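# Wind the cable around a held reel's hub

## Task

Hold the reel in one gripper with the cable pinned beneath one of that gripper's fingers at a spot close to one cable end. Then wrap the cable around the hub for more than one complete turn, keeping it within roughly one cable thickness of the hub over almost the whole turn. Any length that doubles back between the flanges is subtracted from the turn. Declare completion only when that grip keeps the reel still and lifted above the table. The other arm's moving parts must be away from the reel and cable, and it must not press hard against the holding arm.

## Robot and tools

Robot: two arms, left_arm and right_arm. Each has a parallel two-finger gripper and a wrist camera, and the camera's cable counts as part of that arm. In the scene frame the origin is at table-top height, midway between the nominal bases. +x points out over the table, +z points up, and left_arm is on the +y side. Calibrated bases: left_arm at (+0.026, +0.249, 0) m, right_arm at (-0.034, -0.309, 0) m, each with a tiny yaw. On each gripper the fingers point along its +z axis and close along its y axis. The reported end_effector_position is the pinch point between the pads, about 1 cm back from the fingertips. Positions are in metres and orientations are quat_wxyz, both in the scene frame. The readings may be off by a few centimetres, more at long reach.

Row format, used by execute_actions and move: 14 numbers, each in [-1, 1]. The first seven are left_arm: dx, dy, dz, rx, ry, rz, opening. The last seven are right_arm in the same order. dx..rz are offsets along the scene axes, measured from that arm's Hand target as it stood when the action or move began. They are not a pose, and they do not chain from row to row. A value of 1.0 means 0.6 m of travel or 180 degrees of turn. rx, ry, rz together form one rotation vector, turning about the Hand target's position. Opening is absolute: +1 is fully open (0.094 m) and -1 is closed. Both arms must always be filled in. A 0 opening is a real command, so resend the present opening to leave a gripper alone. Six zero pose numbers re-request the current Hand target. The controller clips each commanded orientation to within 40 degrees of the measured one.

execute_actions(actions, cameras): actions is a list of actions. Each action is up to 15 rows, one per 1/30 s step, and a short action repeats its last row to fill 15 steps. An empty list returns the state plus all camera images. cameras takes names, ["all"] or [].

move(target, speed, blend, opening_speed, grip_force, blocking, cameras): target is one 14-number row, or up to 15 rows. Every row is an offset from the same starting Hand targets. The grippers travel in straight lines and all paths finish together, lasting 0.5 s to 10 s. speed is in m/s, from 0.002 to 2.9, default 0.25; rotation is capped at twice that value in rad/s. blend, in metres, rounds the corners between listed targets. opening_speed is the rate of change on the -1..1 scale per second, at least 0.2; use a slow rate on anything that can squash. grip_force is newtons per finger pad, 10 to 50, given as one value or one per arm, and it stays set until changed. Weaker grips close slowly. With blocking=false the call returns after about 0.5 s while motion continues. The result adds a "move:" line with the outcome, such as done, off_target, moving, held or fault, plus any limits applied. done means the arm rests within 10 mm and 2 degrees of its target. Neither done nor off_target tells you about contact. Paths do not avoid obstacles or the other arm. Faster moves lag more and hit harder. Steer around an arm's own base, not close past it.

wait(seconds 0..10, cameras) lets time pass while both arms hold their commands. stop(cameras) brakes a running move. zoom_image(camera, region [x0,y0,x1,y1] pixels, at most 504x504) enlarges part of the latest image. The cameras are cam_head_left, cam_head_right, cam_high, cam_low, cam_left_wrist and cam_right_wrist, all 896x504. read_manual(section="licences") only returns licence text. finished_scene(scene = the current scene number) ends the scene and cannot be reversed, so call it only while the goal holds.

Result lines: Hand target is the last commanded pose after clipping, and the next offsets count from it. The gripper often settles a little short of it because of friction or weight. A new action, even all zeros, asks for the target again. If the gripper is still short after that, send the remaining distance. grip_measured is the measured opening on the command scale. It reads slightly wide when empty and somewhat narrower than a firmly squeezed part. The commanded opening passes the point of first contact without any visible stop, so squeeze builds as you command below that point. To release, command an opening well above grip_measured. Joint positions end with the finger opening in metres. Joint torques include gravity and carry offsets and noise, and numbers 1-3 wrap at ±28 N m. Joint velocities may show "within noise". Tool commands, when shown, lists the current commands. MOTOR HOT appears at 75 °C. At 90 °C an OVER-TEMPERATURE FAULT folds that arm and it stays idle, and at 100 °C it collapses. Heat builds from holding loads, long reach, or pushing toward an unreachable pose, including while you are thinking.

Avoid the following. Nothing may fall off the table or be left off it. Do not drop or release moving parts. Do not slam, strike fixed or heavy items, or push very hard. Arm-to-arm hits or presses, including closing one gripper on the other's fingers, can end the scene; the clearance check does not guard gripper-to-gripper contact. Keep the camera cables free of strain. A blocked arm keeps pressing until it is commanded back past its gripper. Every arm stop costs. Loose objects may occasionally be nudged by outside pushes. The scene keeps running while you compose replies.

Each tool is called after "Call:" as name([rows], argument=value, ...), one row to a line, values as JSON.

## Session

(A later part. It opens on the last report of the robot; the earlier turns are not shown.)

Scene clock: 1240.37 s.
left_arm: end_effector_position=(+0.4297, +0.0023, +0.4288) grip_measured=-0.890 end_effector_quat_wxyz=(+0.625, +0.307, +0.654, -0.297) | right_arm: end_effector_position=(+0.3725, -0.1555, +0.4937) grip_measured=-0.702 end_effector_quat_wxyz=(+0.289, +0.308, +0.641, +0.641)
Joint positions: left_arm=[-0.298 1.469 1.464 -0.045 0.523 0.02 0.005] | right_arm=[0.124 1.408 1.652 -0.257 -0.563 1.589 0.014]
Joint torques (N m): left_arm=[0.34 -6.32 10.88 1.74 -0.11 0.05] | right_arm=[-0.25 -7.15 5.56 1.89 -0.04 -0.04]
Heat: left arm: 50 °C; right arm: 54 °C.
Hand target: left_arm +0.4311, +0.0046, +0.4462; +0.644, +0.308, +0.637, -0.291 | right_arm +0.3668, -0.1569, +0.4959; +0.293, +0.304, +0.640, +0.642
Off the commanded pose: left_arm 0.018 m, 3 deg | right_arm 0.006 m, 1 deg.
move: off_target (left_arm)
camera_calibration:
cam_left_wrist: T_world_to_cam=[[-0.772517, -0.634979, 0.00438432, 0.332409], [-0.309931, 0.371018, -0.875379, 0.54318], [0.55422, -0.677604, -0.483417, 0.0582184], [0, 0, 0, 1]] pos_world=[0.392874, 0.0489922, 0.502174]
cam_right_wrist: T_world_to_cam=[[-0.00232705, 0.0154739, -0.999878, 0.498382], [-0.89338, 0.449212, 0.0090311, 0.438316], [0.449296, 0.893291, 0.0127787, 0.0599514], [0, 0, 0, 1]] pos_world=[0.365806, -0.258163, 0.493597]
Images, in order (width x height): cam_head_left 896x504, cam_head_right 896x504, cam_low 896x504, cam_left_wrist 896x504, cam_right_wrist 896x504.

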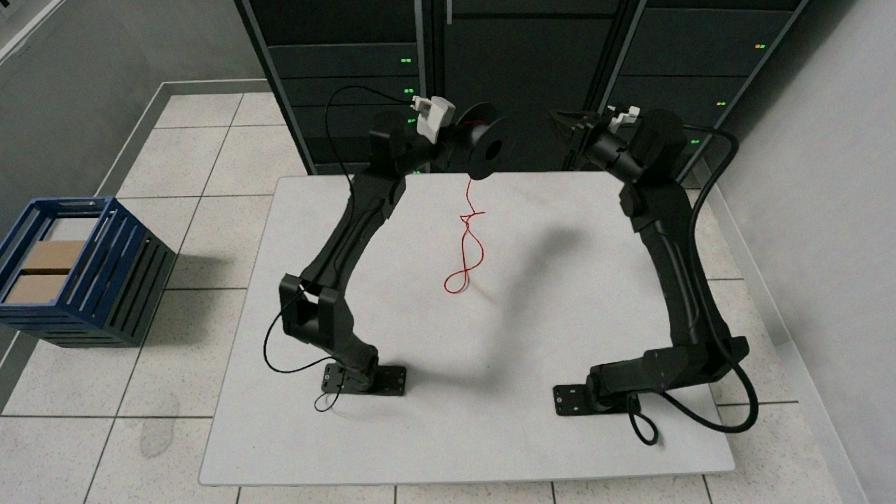

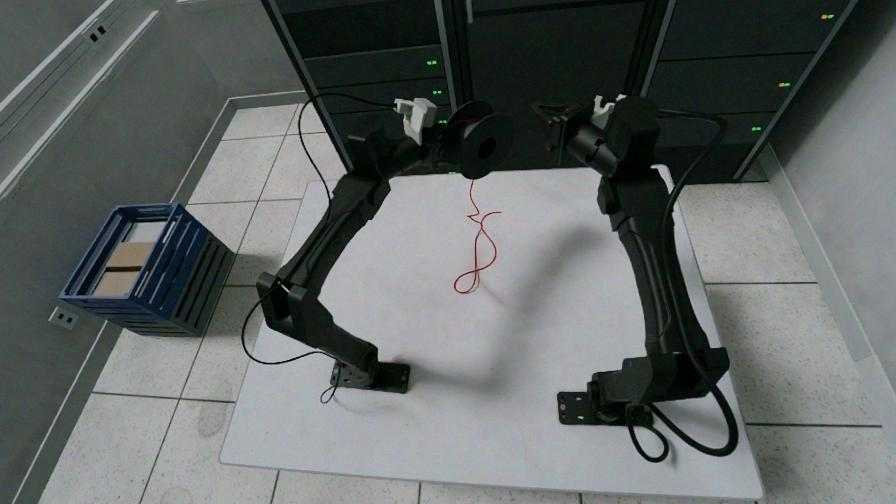

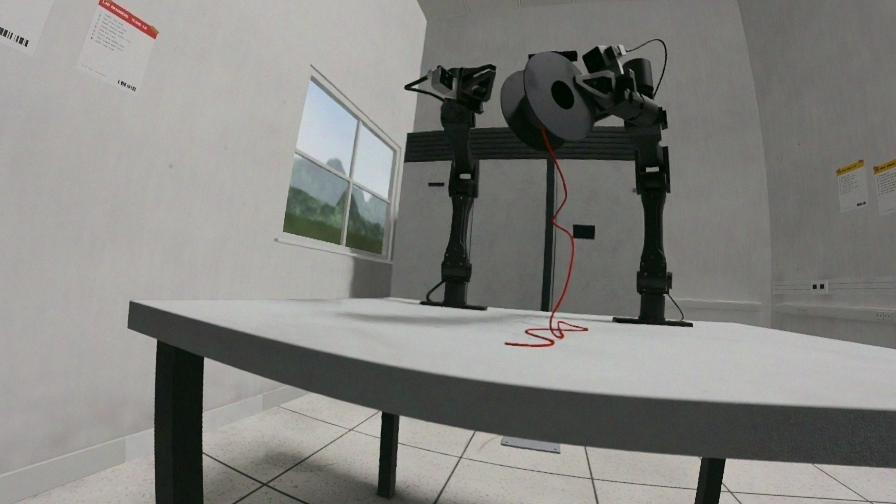

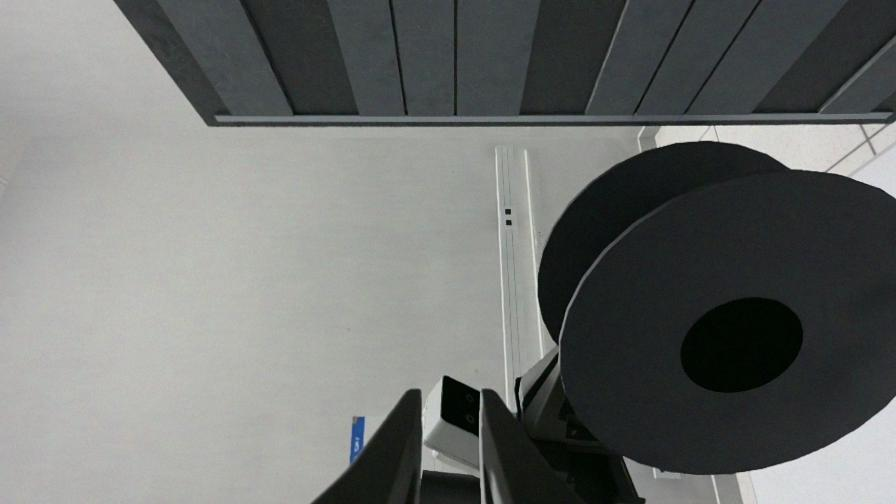

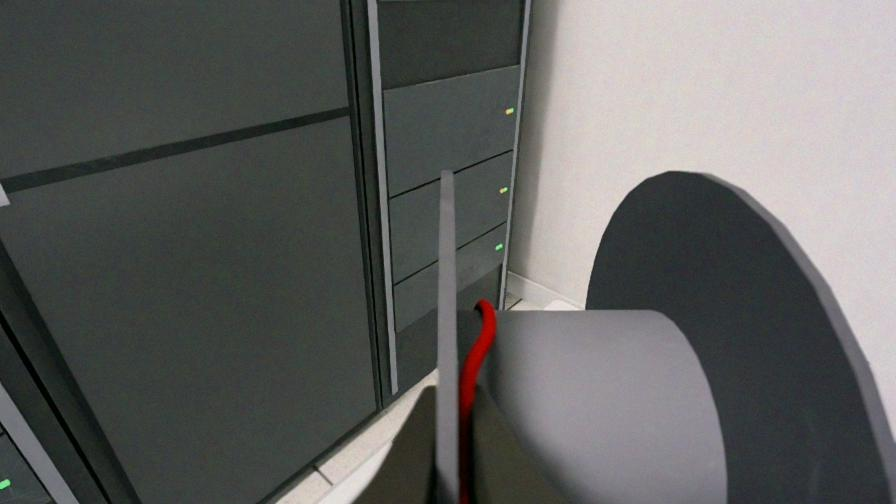

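Call:
move([
  [0,0,0.03,0,0,0,-1, 0.035,0.0,-0.25,-0.19,-0.16,0,0.3],
  [0,0,0.083,0,0,0,-1, 0.035,0.0,-0.6,-0.383,-0.3215,0,0.4],
], speed=0.2, blend=[0.03,0], cameras=["cam_right_wrist","cam_left_wrist","cam_head_right","cam_head_left","cam_low"])

Scene clock: 1277.97 s.
left_arm: end_effector_position=(+0.4309, +0.0019, +0.4731) grip_measured=-0.890 end_effector_quat_wxyz=(+0.621, +0.307, +0.658, -0.297) | right_arm: end_effector_position=(+0.3883, -0.1547, +0.1358) grip_measured=+0.398 end_effector_quat_wxyz=(+0.654, -0.232, +0.675, +0.252)
Joint positions: left_arm=[-0.298 1.534 1.721 -0.248 0.523 0.02 0.005] | right_arm=[0.119 1.907 0.544 1.34 -0.568 0.025 0.066]
Joint torques (N m): left_arm=[0.62 -6.32 12.03 1.69 -0.07 0.09] | right_arm=[-0.43 -6.63 3.9 2.37 -0.02 -0.11]
Heat: left arm: 52 °C; right arm: 56 °C.
Hand target: left_arm +0.4310, +0.0046, +0.4961; +0.644, +0.308, +0.637, -0.291 | right_arm +0.3878, -0.1570, +0.1360; +0.663, -0.236, +0.667, +0.245
Off the commanded pose: left_arm 0.023 m, 4 deg | right_arm 0.002 m, 2 deg.
move: off_target (left_arm)
camera_calibration:
cam_left_wrist: T_world_to_cam=[[-0.772188, -0.635314, 0.0100723, 0.330086], [-0.319424, 0.374441, -0.870495, 0.584262], [0.549267, -0.675403, -0.492073, 0.0849235], [0, 0, 0, 1]] pos_world=[0.39487, 0.0482943, 0.547061]
cam_right_wrist: T_world_to_cam=[[0.656738, -0.753678, -0.0257703, -0.366725], [-0.326344, -0.253229, -0.9107, 0.251383], [0.679849, 0.606501, -0.412264, -0.0194401], [0, 0, 0, 1]] pos_world=[0.336096, -0.200945, 0.211469]
Images, in order (width x height): cam_head_left 896x504, cam_head_right 896x504, cam_low 896x504, cam_left_wrist 896x504, cam_right_wrist 896x504.

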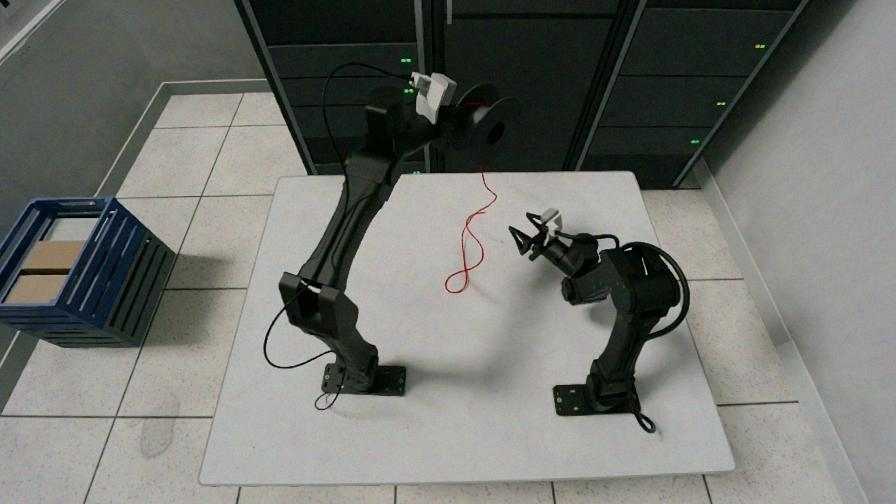

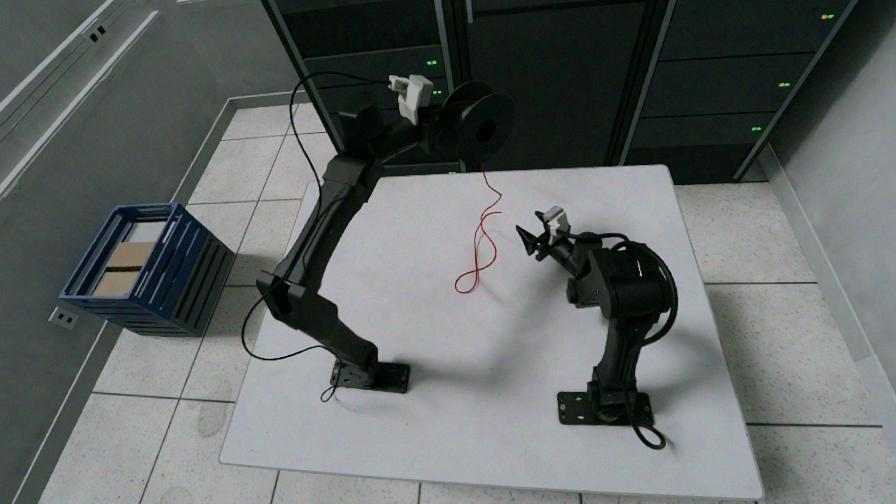

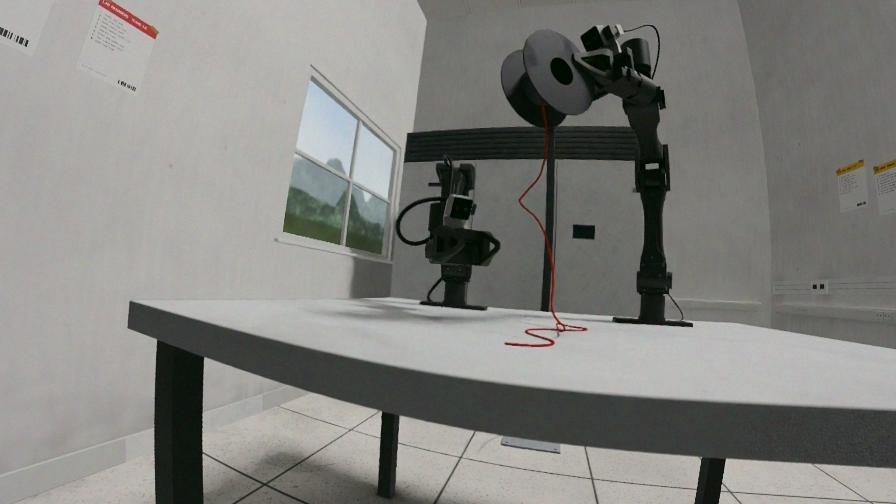

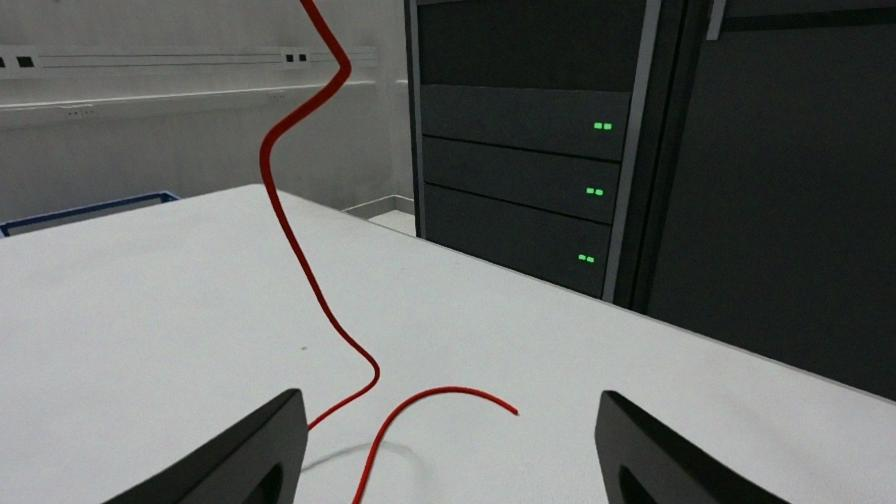

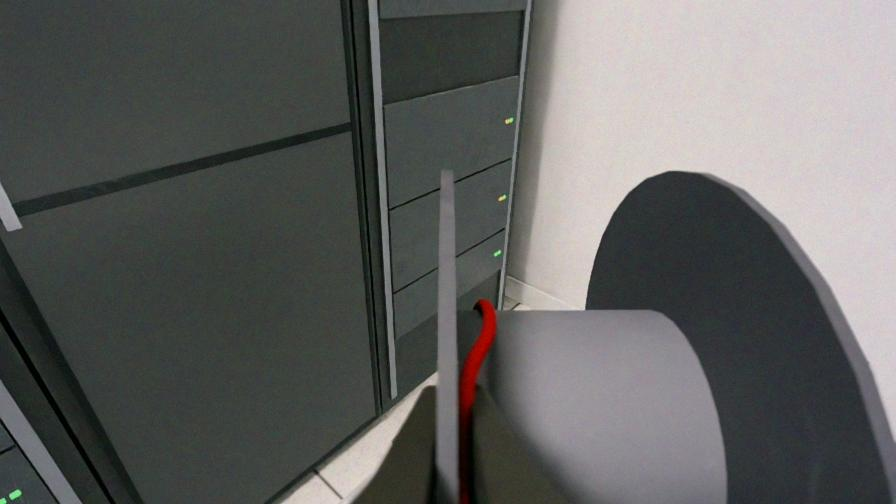

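Call:
zoom_image(camera="cam_left_wrist", region=[220, 20, 420, 440])

Scaled by 1.200 from the camera's 896x504 image, which has a finer 1280x720 frame.

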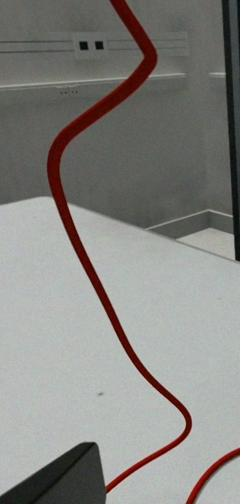

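Call:
move([
  [0,0,0,0,0,0,-1, -0.026,0.109,-0.0065,0,0,0,0.6],
  [0,0,0,0,0,0,-1, 0.0517,0.1733,-0.01,0,0,0,0.6],
], speed=0.14, blend=[0.015,0], cameras=["cam_right_wrist","cam_left_wrist"])

Scene clock: 1302.77 s.
left_arm: end_effector_position=(+0.4309, +0.0019, +0.4731) grip_measured=-0.890 end_effector_quat_wxyz=(+0.621, +0.307, +0.658, -0.297) | right_arm: end_effector_position=(+0.4140, -0.0556, +0.1313) grip_measured=+0.598 end_effector_quat_wxyz=(+0.660, -0.235, +0.668, +0.251)
Joint positions: left_arm=[-0.298 1.534 1.721 -0.248 0.523 0.02 0.005] | right_arm=[0.402 2.062 0.765 1.295 -0.288 0.025 0.075]
Joint torques (N m): left_arm=[0.42 -6.63 12.01 1.68 -0.05 0.1] | right_arm=[0.44 -8.38 6.37 1.95 0.08 -0.1]
Heat: left arm: 52 °C; right arm: 58 °C.
Hand target: left_arm +0.4310, +0.0046, +0.4961; +0.644, +0.308, +0.637, -0.291 | right_arm +0.4187, -0.0530, +0.1299; +0.663, -0.236, +0.667, +0.245
Off the commanded pose: left_arm 0.023 m, 4 deg | right_arm 0.006 m, 1 deg.
move: off_target (left_arm)
camera_calibration:
cam_left_wrist: T_world_to_cam=[[-0.772188, -0.635314, 0.0100723, 0.330086], [-0.319424, 0.374441, -0.870495, 0.584262], [0.549267, -0.675403, -0.492073, 0.0849235], [0, 0, 0, 1]] pos_world=[0.39487, 0.0482943, 0.547061]
cam_right_wrist: T_world_to_cam=[[0.658901, -0.752102, -0.0138953, -0.311269], [-0.307412, -0.252366, -0.917502, 0.273882], [0.686548, 0.608814, -0.397489, -0.103361], [0, 0, 0, 1]] pos_world=[0.360252, -0.10206, 0.205877]
Images, in order (width x height): cam_left_wrist 896x504, cam_right_wrist 896x504.

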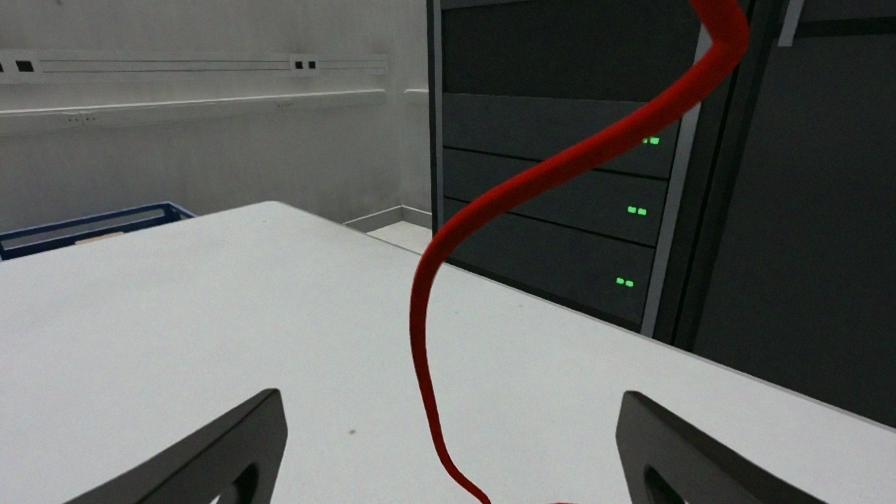

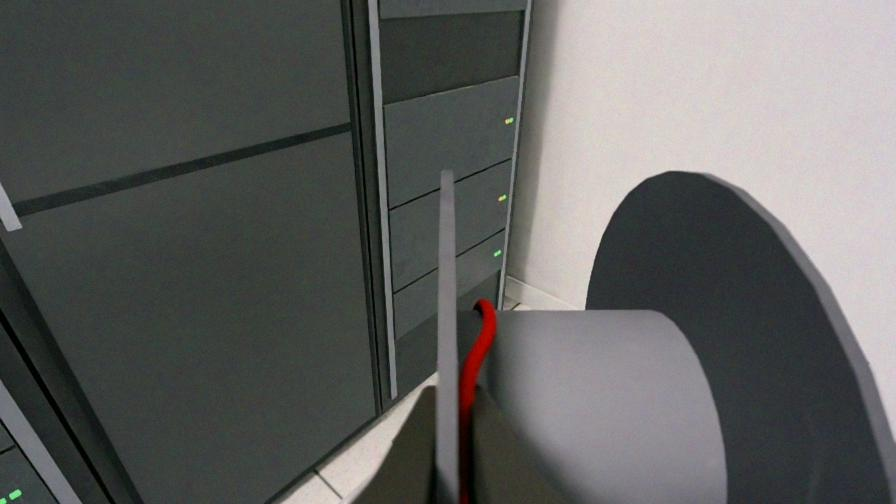

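Call:
move(target=[0,0,0,0,0,0,-1, 0,0,0,0,0,0,-1], cameras=["cam_right_wrist","cam_left_wrist","cam_low"])

Scene clock: 1308.00 s.
left_arm: end_effector_position=(+0.4309, +0.0019, +0.4731) grip_measured=-0.890 end_effector_quat_wxyz=(+0.621, +0.307, +0.658, -0.297) | right_arm: end_effector_position=(+0.4140, -0.0556, +0.1312) grip_measured=-0.988 end_effector_quat_wxyz=(+0.660, -0.234, +0.668, +0.251)
Joint positions: left_arm=[-0.298 1.534 1.721 -0.248 0.523 0.02 0.005] | right_arm=[0.402 2.062 0.765 1.294 -0.287 0.025 0.001]
Joint torques (N m): left_arm=[0.38 -6.48 12.19 1.7 -0.08 0.13] | right_arm=[0.42 -8.35 6.39 1.93 0.09 -0.09]
Heat: left arm: 52 °C; right arm: 57 °C.
Hand target: left_arm +0.4310, +0.0046, +0.4961; +0.644, +0.308, +0.637, -0.291 | right_arm +0.4187, -0.0529, +0.1299; +0.663, -0.236, +0.667, +0.245
Off the commanded pose: left_arm 0.023 m, 4 deg | right_arm 0.006 m, 1 deg.
move: off_target (left_arm)
camera_calibration:
cam_left_wrist: T_world_to_cam=[[-0.772188, -0.635314, 0.0100723, 0.330086], [-0.319424, 0.374441, -0.870495, 0.584262], [0.549267, -0.675403, -0.492073, 0.0849235], [0, 0, 0, 1]] pos_world=[0.39487, 0.0482943, 0.547061]
cam_right_wrist: T_world_to_cam=[[0.658614, -0.75235, -0.0140182, -0.311231], [-0.307805, -0.252363, -0.917371, 0.273938], [0.686646, 0.608508, -0.397787, -0.103475], [0, 0, 0, 1]] pos_world=[0.360352, -0.102058, 0.205779]
Images, in order (width x height): cam_low 896x504, cam_left_wrist 896x504, cam_right_wrist 896x504.

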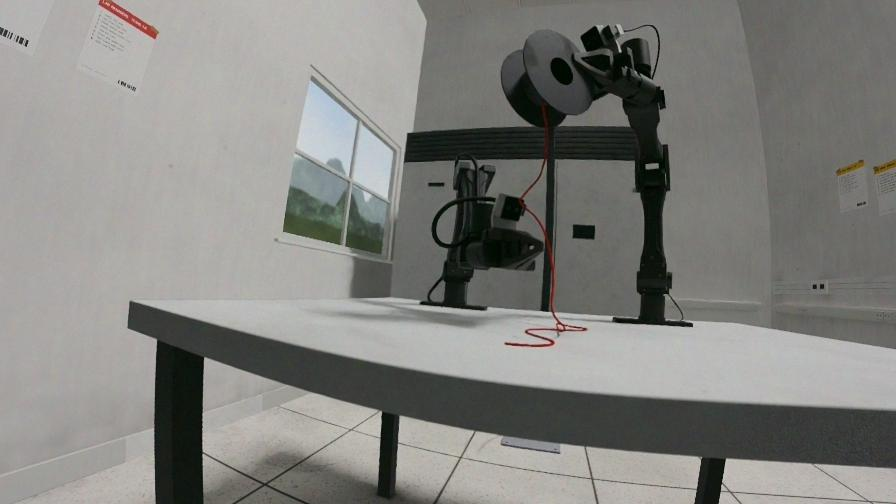

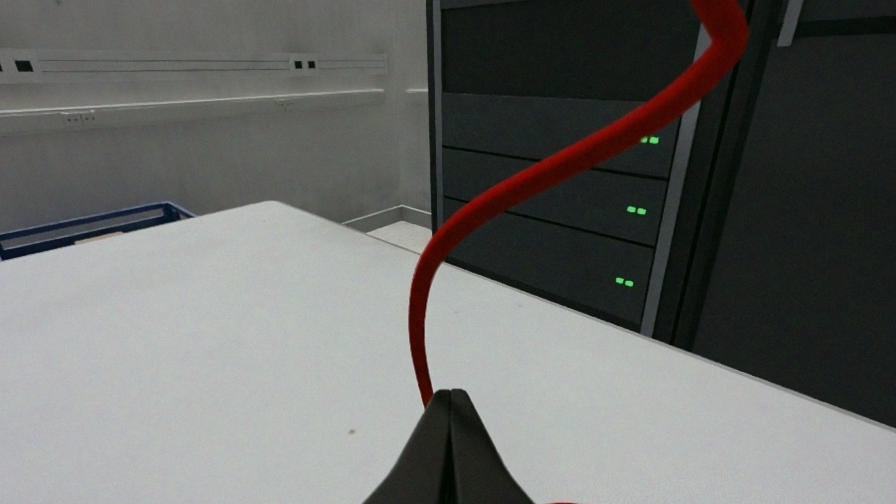

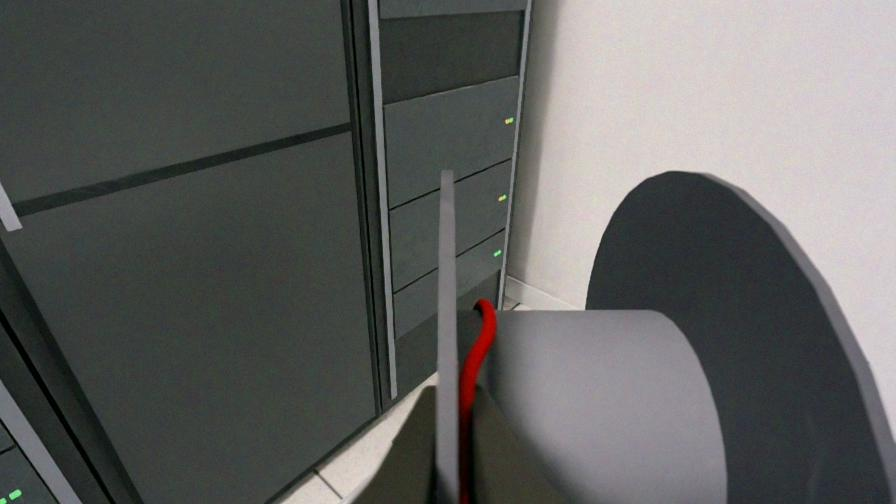

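Call:
move([
  [0,0,0,0,0,0,-1, 0,0,0,0,0,0,0.2],
  [0,0,0,0,0,0,-1, 0.032,0.034,0,0,0,0,0.2],
  [0,0,0,0,0,0,-1, 0.032,0.034,0,0,0,0,-1],
], speed=0.1, cameras=["cam_right_wrist","cam_left_wrist","cam_low"])

Scene clock: 1314.43 s.
left_arm: end_effector_position=(+0.4309, +0.0019, +0.4731) grip_measured=-0.890 end_effector_quat_wxyz=(+0.621, +0.307, +0.658, -0.297) | right_arm: end_effector_position=(+0.4325, -0.0352, +0.1308) grip_measured=-0.960 end_effector_quat_wxyz=(+0.660, -0.235, +0.669, +0.251)
Joint positions: left_arm=[-0.298 1.534 1.721 -0.248 0.523 0.02 0.005] | right_arm=[0.433 2.119 0.879 1.235 -0.258 0.025 0.002]
Joint torques (N m): left_arm=[0.59 -6.45 12.14 1.66 -0.09 0.06] | right_arm=[0.32 -9.05 6.91 1.93 0.09 -0.08]
Heat: left arm: 52 °C; right arm: 56 °C.
Hand target: left_arm +0.4310, +0.0046, +0.4961; +0.644, +0.308, +0.637, -0.291 | right_arm +0.4378, -0.0325, +0.1298; +0.663, -0.236, +0.667, +0.245
Off the commanded pose: left_arm 0.023 m, 4 deg | right_arm 0.006 m, 1 deg.
move: off_target (left_arm)
camera_calibration:
cam_left_wrist: T_world_to_cam=[[-0.772188, -0.635314, 0.0100723, 0.330086], [-0.319424, 0.374441, -0.870495, 0.584262], [0.549267, -0.675403, -0.492073, 0.0849235], [0, 0, 0, 1]] pos_world=[0.39487, 0.0482943, 0.547061]
cam_right_wrist: T_world_to_cam=[[0.659443, -0.751615, -0.0144783, -0.308228], [-0.309089, -0.253528, -0.916617, 0.284808], [0.685273, 0.608932, -0.399503, -0.127932], [0, 0, 0, 1]] pos_world=[0.378958, -0.0815605, 0.205488]
Images, in order (width x height): cam_low 896x504, cam_left_wrist 896x504, cam_right_wrist 896x504.

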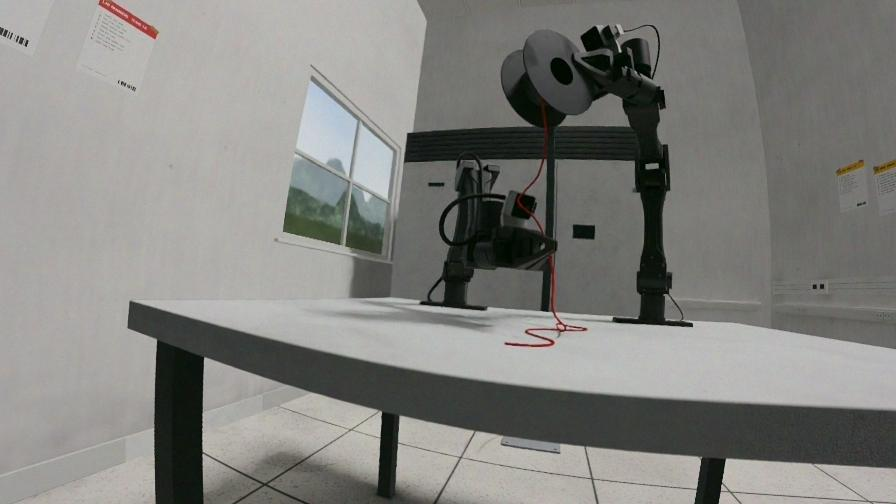

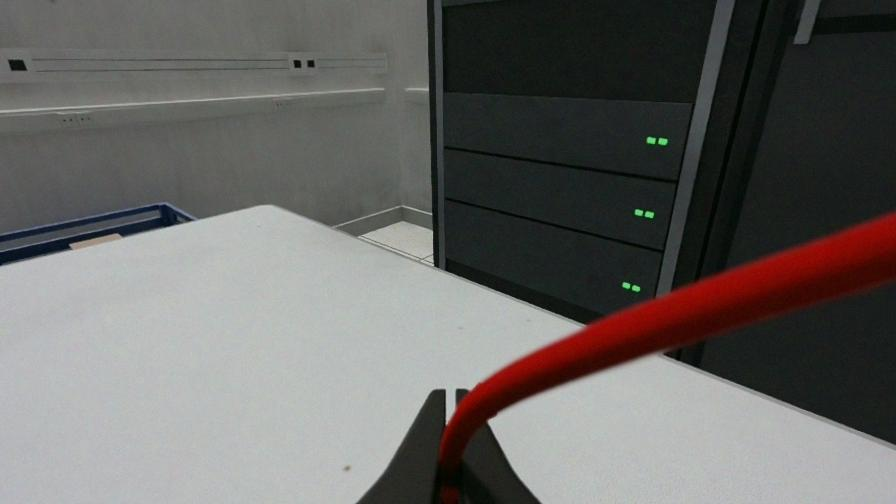

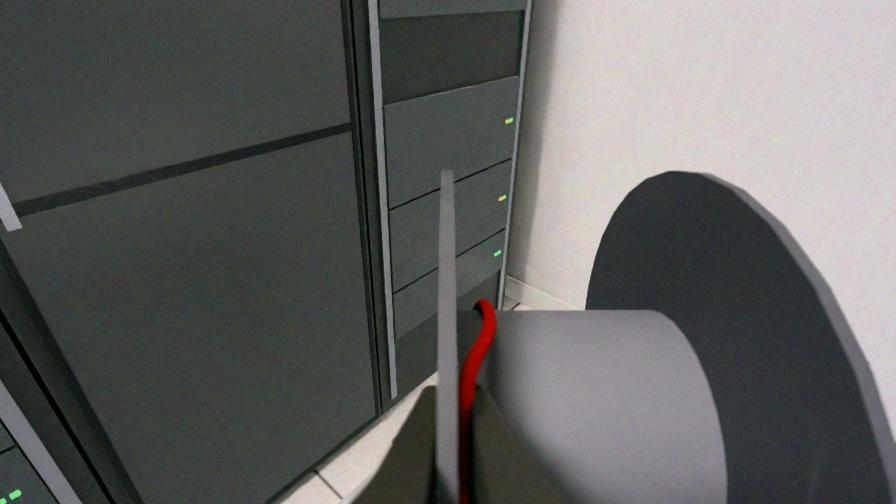

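Call:
move(target=[0,0,0,0,0,0,-1, 0.059,-0.0893,-0.055,0,0,0,-1], speed=0.12, cameras=["cam_right_wrist","cam_left_wrist","cam_low"])

Scene clock: 1322.17 s.
left_arm: end_effector_position=(+0.4308, +0.0020, +0.4719) grip_measured=-0.890 end_effector_quat_wxyz=(+0.619, +0.306, +0.659, -0.297) | right_arm: end_effector_position=(+0.4685, -0.0882, +0.0951) grip_measured=-0.960 end_effector_quat_wxyz=(+0.655, -0.231, +0.675, +0.248)
Joint positions: left_arm=[-0.298 1.534 1.721 -0.253 0.523 0.02 0.005] | right_arm=[0.27 2.263 0.946 1.297 -0.411 0.024 0.002]
Joint torques (N m): left_arm=[0.46 -6.48 11.89 1.77 -0.07 0.07] | right_arm=[0.02 -9.76 6.56 2.08 -0.03 -0.08]
Heat: left arm: 52 °C; right arm: 55 °C.
Hand target: left_arm +0.4310, +0.0046, +0.4961; +0.644, +0.308, +0.637, -0.291 | right_arm +0.4733, -0.0861, +0.0969; +0.663, -0.236, +0.667, +0.245
Off the commanded pose: left_arm 0.024 m, 4 deg | right_arm 0.005 m, 1 deg.
move: off_target (left_arm)
camera_calibration:
cam_left_wrist: T_world_to_cam=[[-0.772154, -0.635311, 0.0126224, 0.328778], [-0.323472, 0.375893, -0.868372, 0.583943], [0.546941, -0.6746, -0.495752, 0.0871912], [0, 0, 0, 1]] pos_world=[0.395068, 0.048195, 0.546155]
cam_right_wrist: T_world_to_cam=[[0.651393, -0.758454, -0.0208724, -0.368547], [-0.325198, -0.254228, -0.910832, 0.256688], [0.685517, 0.600097, -0.41225, -0.134252], [0, 0, 0, 1]] pos_world=[0.415575, -0.133704, 0.170762]
Images, in order (width x height): cam_low 896x504, cam_left_wrist 896x504, cam_right_wrist 896x504.

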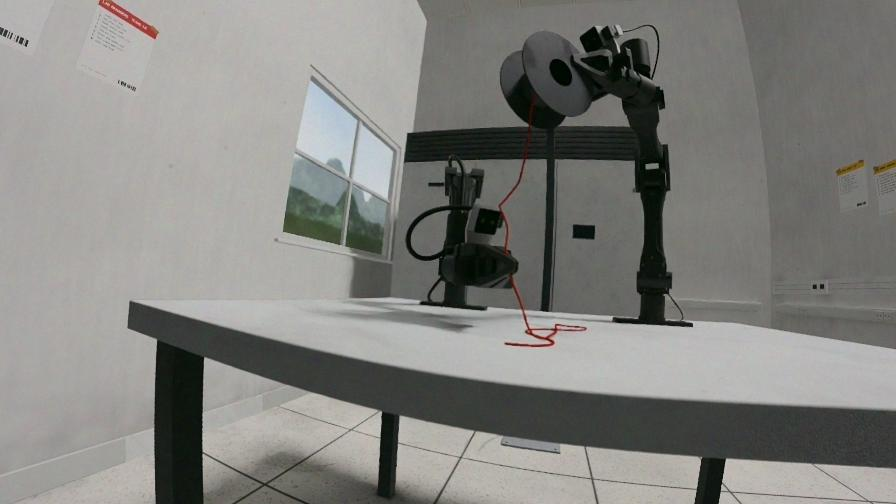

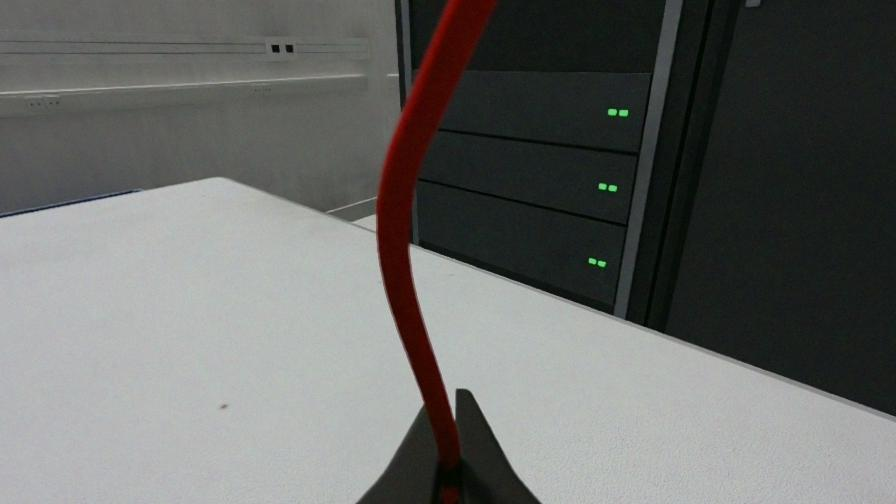

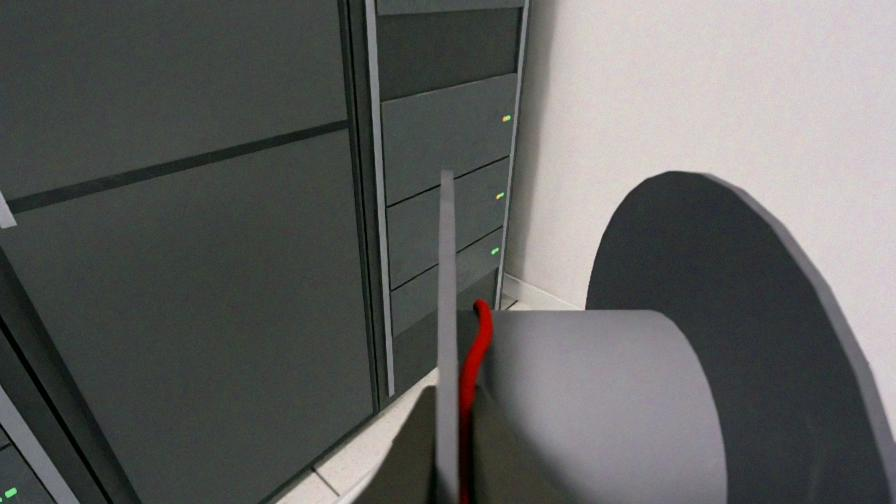

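Call:
move(target=[0,0,0,0,0,0,-1, 0.169,-0.203,0.0417,0,0,0,-1], speed=0.14, cameras=["cam_right_wrist","cam_left_wrist","cam_low"])

Scene clock: 1332.43 s.
left_arm: end_effector_position=(+0.4314, +0.0018, +0.4694) grip_measured=-0.890 end_effector_quat_wxyz=(+0.616, +0.306, +0.662, -0.298) | right_arm: end_effector_position=(+0.5693, -0.2068, +0.1308) grip_measured=-0.960 end_effector_quat_wxyz=(+0.666, -0.236, +0.663, +0.248)
Joint positions: left_arm=[-0.298 1.536 1.721 -0.26 0.523 0.02 0.005] | right_arm=[-0.042 2.381 1.386 1.009 -0.729 0.024 0.002]
Joint torques (N m): left_arm=[0.57 -6.74 11.88 1.83 -0.02 0.06] | right_arm=[-0.1 -11.21 7.75 1.65 0.04 -0.09]
Heat: left arm: 53 °C; right arm: 55 °C.
Hand target: left_arm +0.4310, +0.0046, +0.4960; +0.644, +0.308, +0.637, -0.291 | right_arm +0.5746, -0.2080, +0.1218; +0.663, -0.236, +0.667, +0.245
Off the commanded pose: left_arm 0.027 m, 4 deg | right_arm 0.010 m, 1 deg.
move: off_target (left_arm)
camera_calibration:
cam_left_wrist: T_world_to_cam=[[-0.772001, -0.635388, 0.0172108, 0.32692], [-0.330928, 0.378667, -0.864348, 0.583366], [0.542679, -0.672974, -0.502599, 0.0906081], [0, 0, 0, 1]] pos_world=[0.396264, 0.0477965, 0.544145]
cam_right_wrist: T_world_to_cam=[[0.656709, -0.754139, -0.00276882, -0.528015], [-0.292799, -0.251584, -0.922483, 0.275484], [0.694983, 0.606614, -0.386029, -0.125028], [0, 0, 0, 1]] pos_world=[0.514307, -0.253045, 0.204403]
Images, in order (width x height): cam_low 896x504, cam_left_wrist 896x504, cam_right_wrist 896x504.

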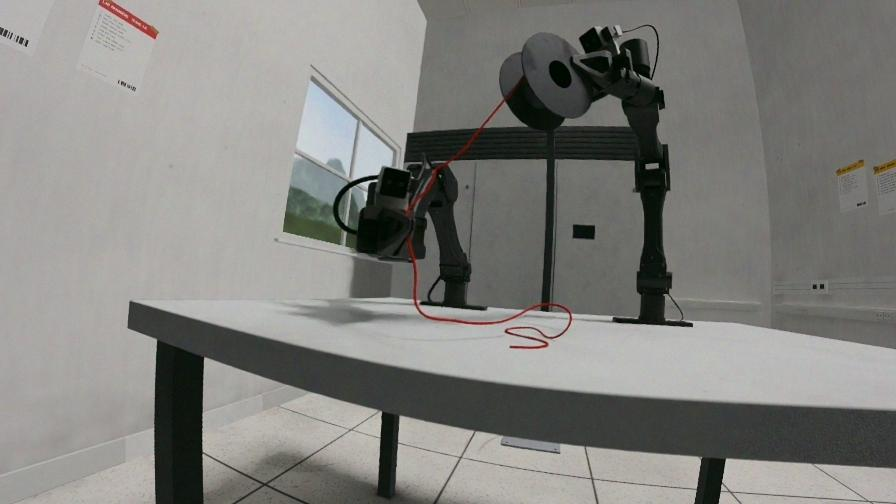

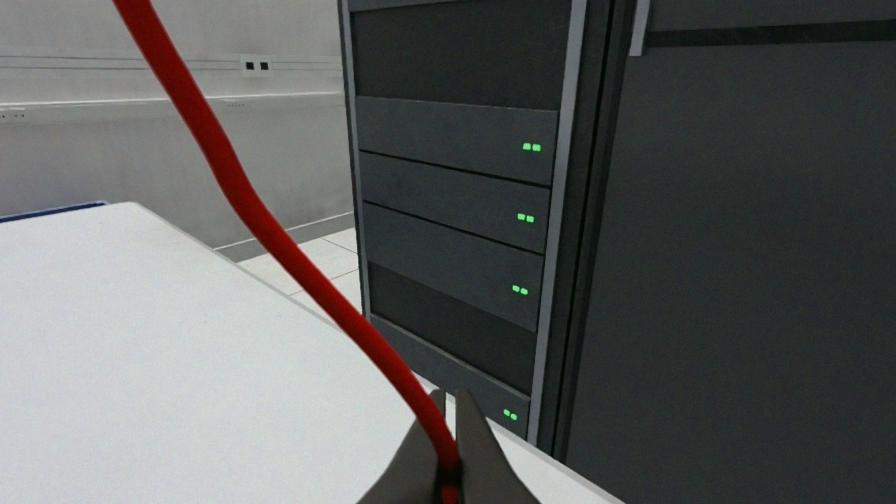

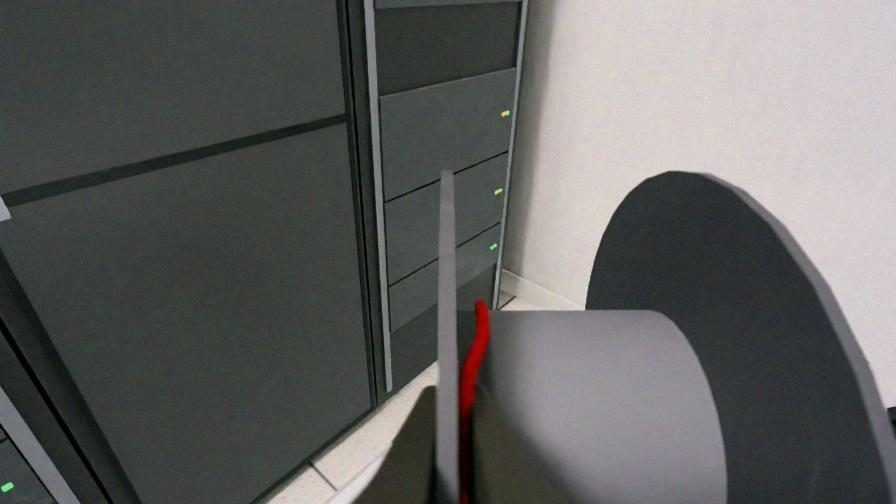

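Call:
move([
  [0,0,0,0,0,0,-1, -0.0872,0.0995,-0.048,0,0,0,-1],
  [0,0,0,0,0,0,-1, -0.1837,0.2143,-0.0647,0,0,0,-1],
  [0,0,0,0,0,0,-1, -0.279,0.326,-0.0422,0.0638,0.0536,0,-1],
  [0,0,0,0,0,0,-1, -0.3718,0.4217,0.0253,0.1277,0.1072,0,-1],
  [0,0,0,0,0,0,-1, -0.4568,0.495,0.117,0.1915,0.1607,0,-1],
  [0,0,0,0,0,0,-1, -0.5302,0.5413,0.2263,0.2553,0.2143,0,-1],
], speed=0.17, blend=[0.02,0.02,0.02,0.02,0.02,0], cameras=["cam_right_wrist","cam_left_wrist","cam_low","cam_head_right"])

Scene clock: 1403.73 s.
left_arm: end_effector_position=(+0.4318, +0.0017, +0.4669) grip_measured=-0.890 end_effector_quat_wxyz=(+0.612, +0.306, +0.666, -0.297) | right_arm: end_effector_position=(+0.2574, +0.1160, +0.2371) grip_measured=-0.960 end_effector_quat_wxyz=(+0.445, +0.124, +0.709, +0.533)
Joint positions: left_arm=[-0.298 1.537 1.721 -0.269 0.522 0.021 0.005] | right_arm=[1.094 1.723 0.926 0.758 0.402 1.064 0.002]
Joint torques (N m): left_arm=[0.62 -6.98 11.86 1.92 -0.02 0.11] | right_arm=[0.55 -11 8.61 1.81 0.08 0.03]
Heat: left arm: 51 °C; right arm: 52 °C.
Hand target: left_arm +0.4311, +0.0046, +0.4960; +0.644, +0.308, +0.637, -0.291 | right_arm +0.2564, +0.1169, +0.2576; +0.450, +0.128, +0.697, +0.544
Off the commanded pose: left_arm 0.029 m, 5 deg | right_arm 0.021 m, 2 deg.
move: off_target (left_arm, right_arm)
camera_calibration:
cam_left_wrist: T_world_to_cam=[[-0.771675, -0.635673, 0.0209235, 0.325345], [-0.338205, 0.382258, -0.859939, 0.582353], [0.538642, -0.67067, -0.509967, 0.0942268], [0, 0, 0, 1]] pos_world=[0.39726, 0.0473987, 0.542033]
cam_right_wrist: T_world_to_cam=[[0.319435, -0.395889, -0.860949, 0.16925], [-0.823337, 0.333836, -0.458987, 0.322193], [0.469123, 0.855468, -0.219311, -0.0732589], [0, 0, 0, 1]] pos_world=[0.245577, 0.0221153, 0.277531]
Images, in order (width x height): cam_head_right 896x504, cam_low 896x504, cam_left_wrist 896x504, cam_right_wrist 896x504.

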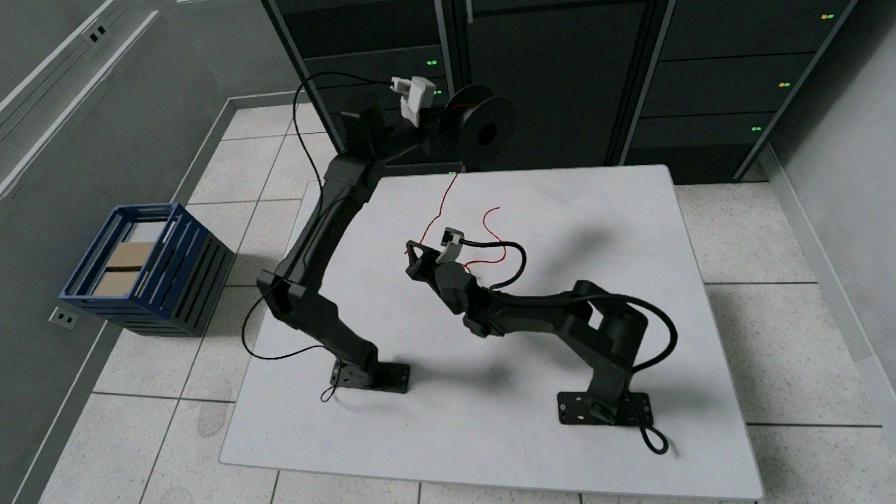

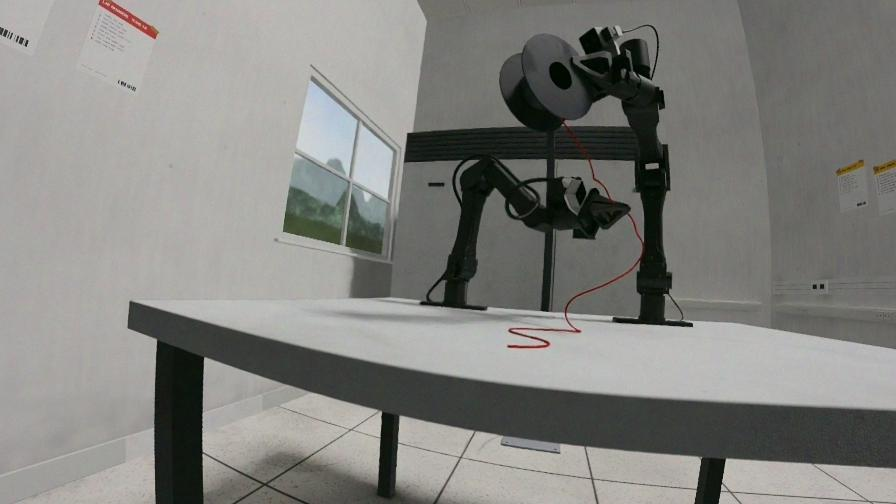

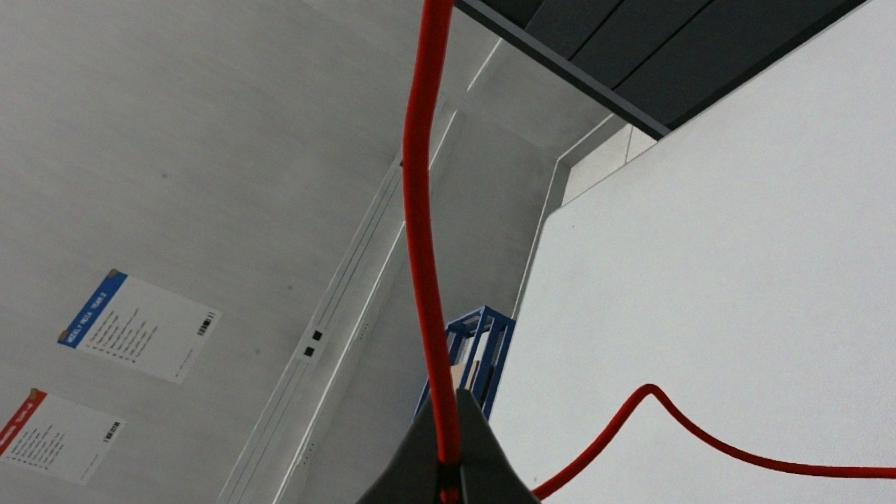

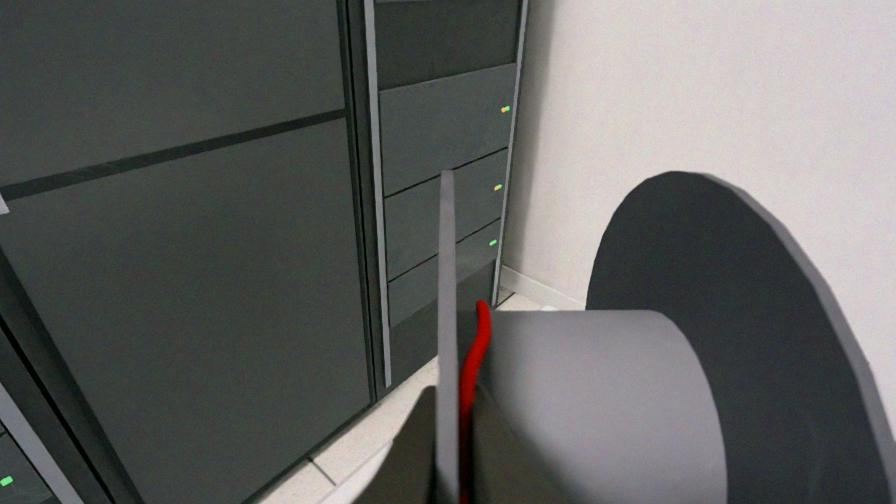

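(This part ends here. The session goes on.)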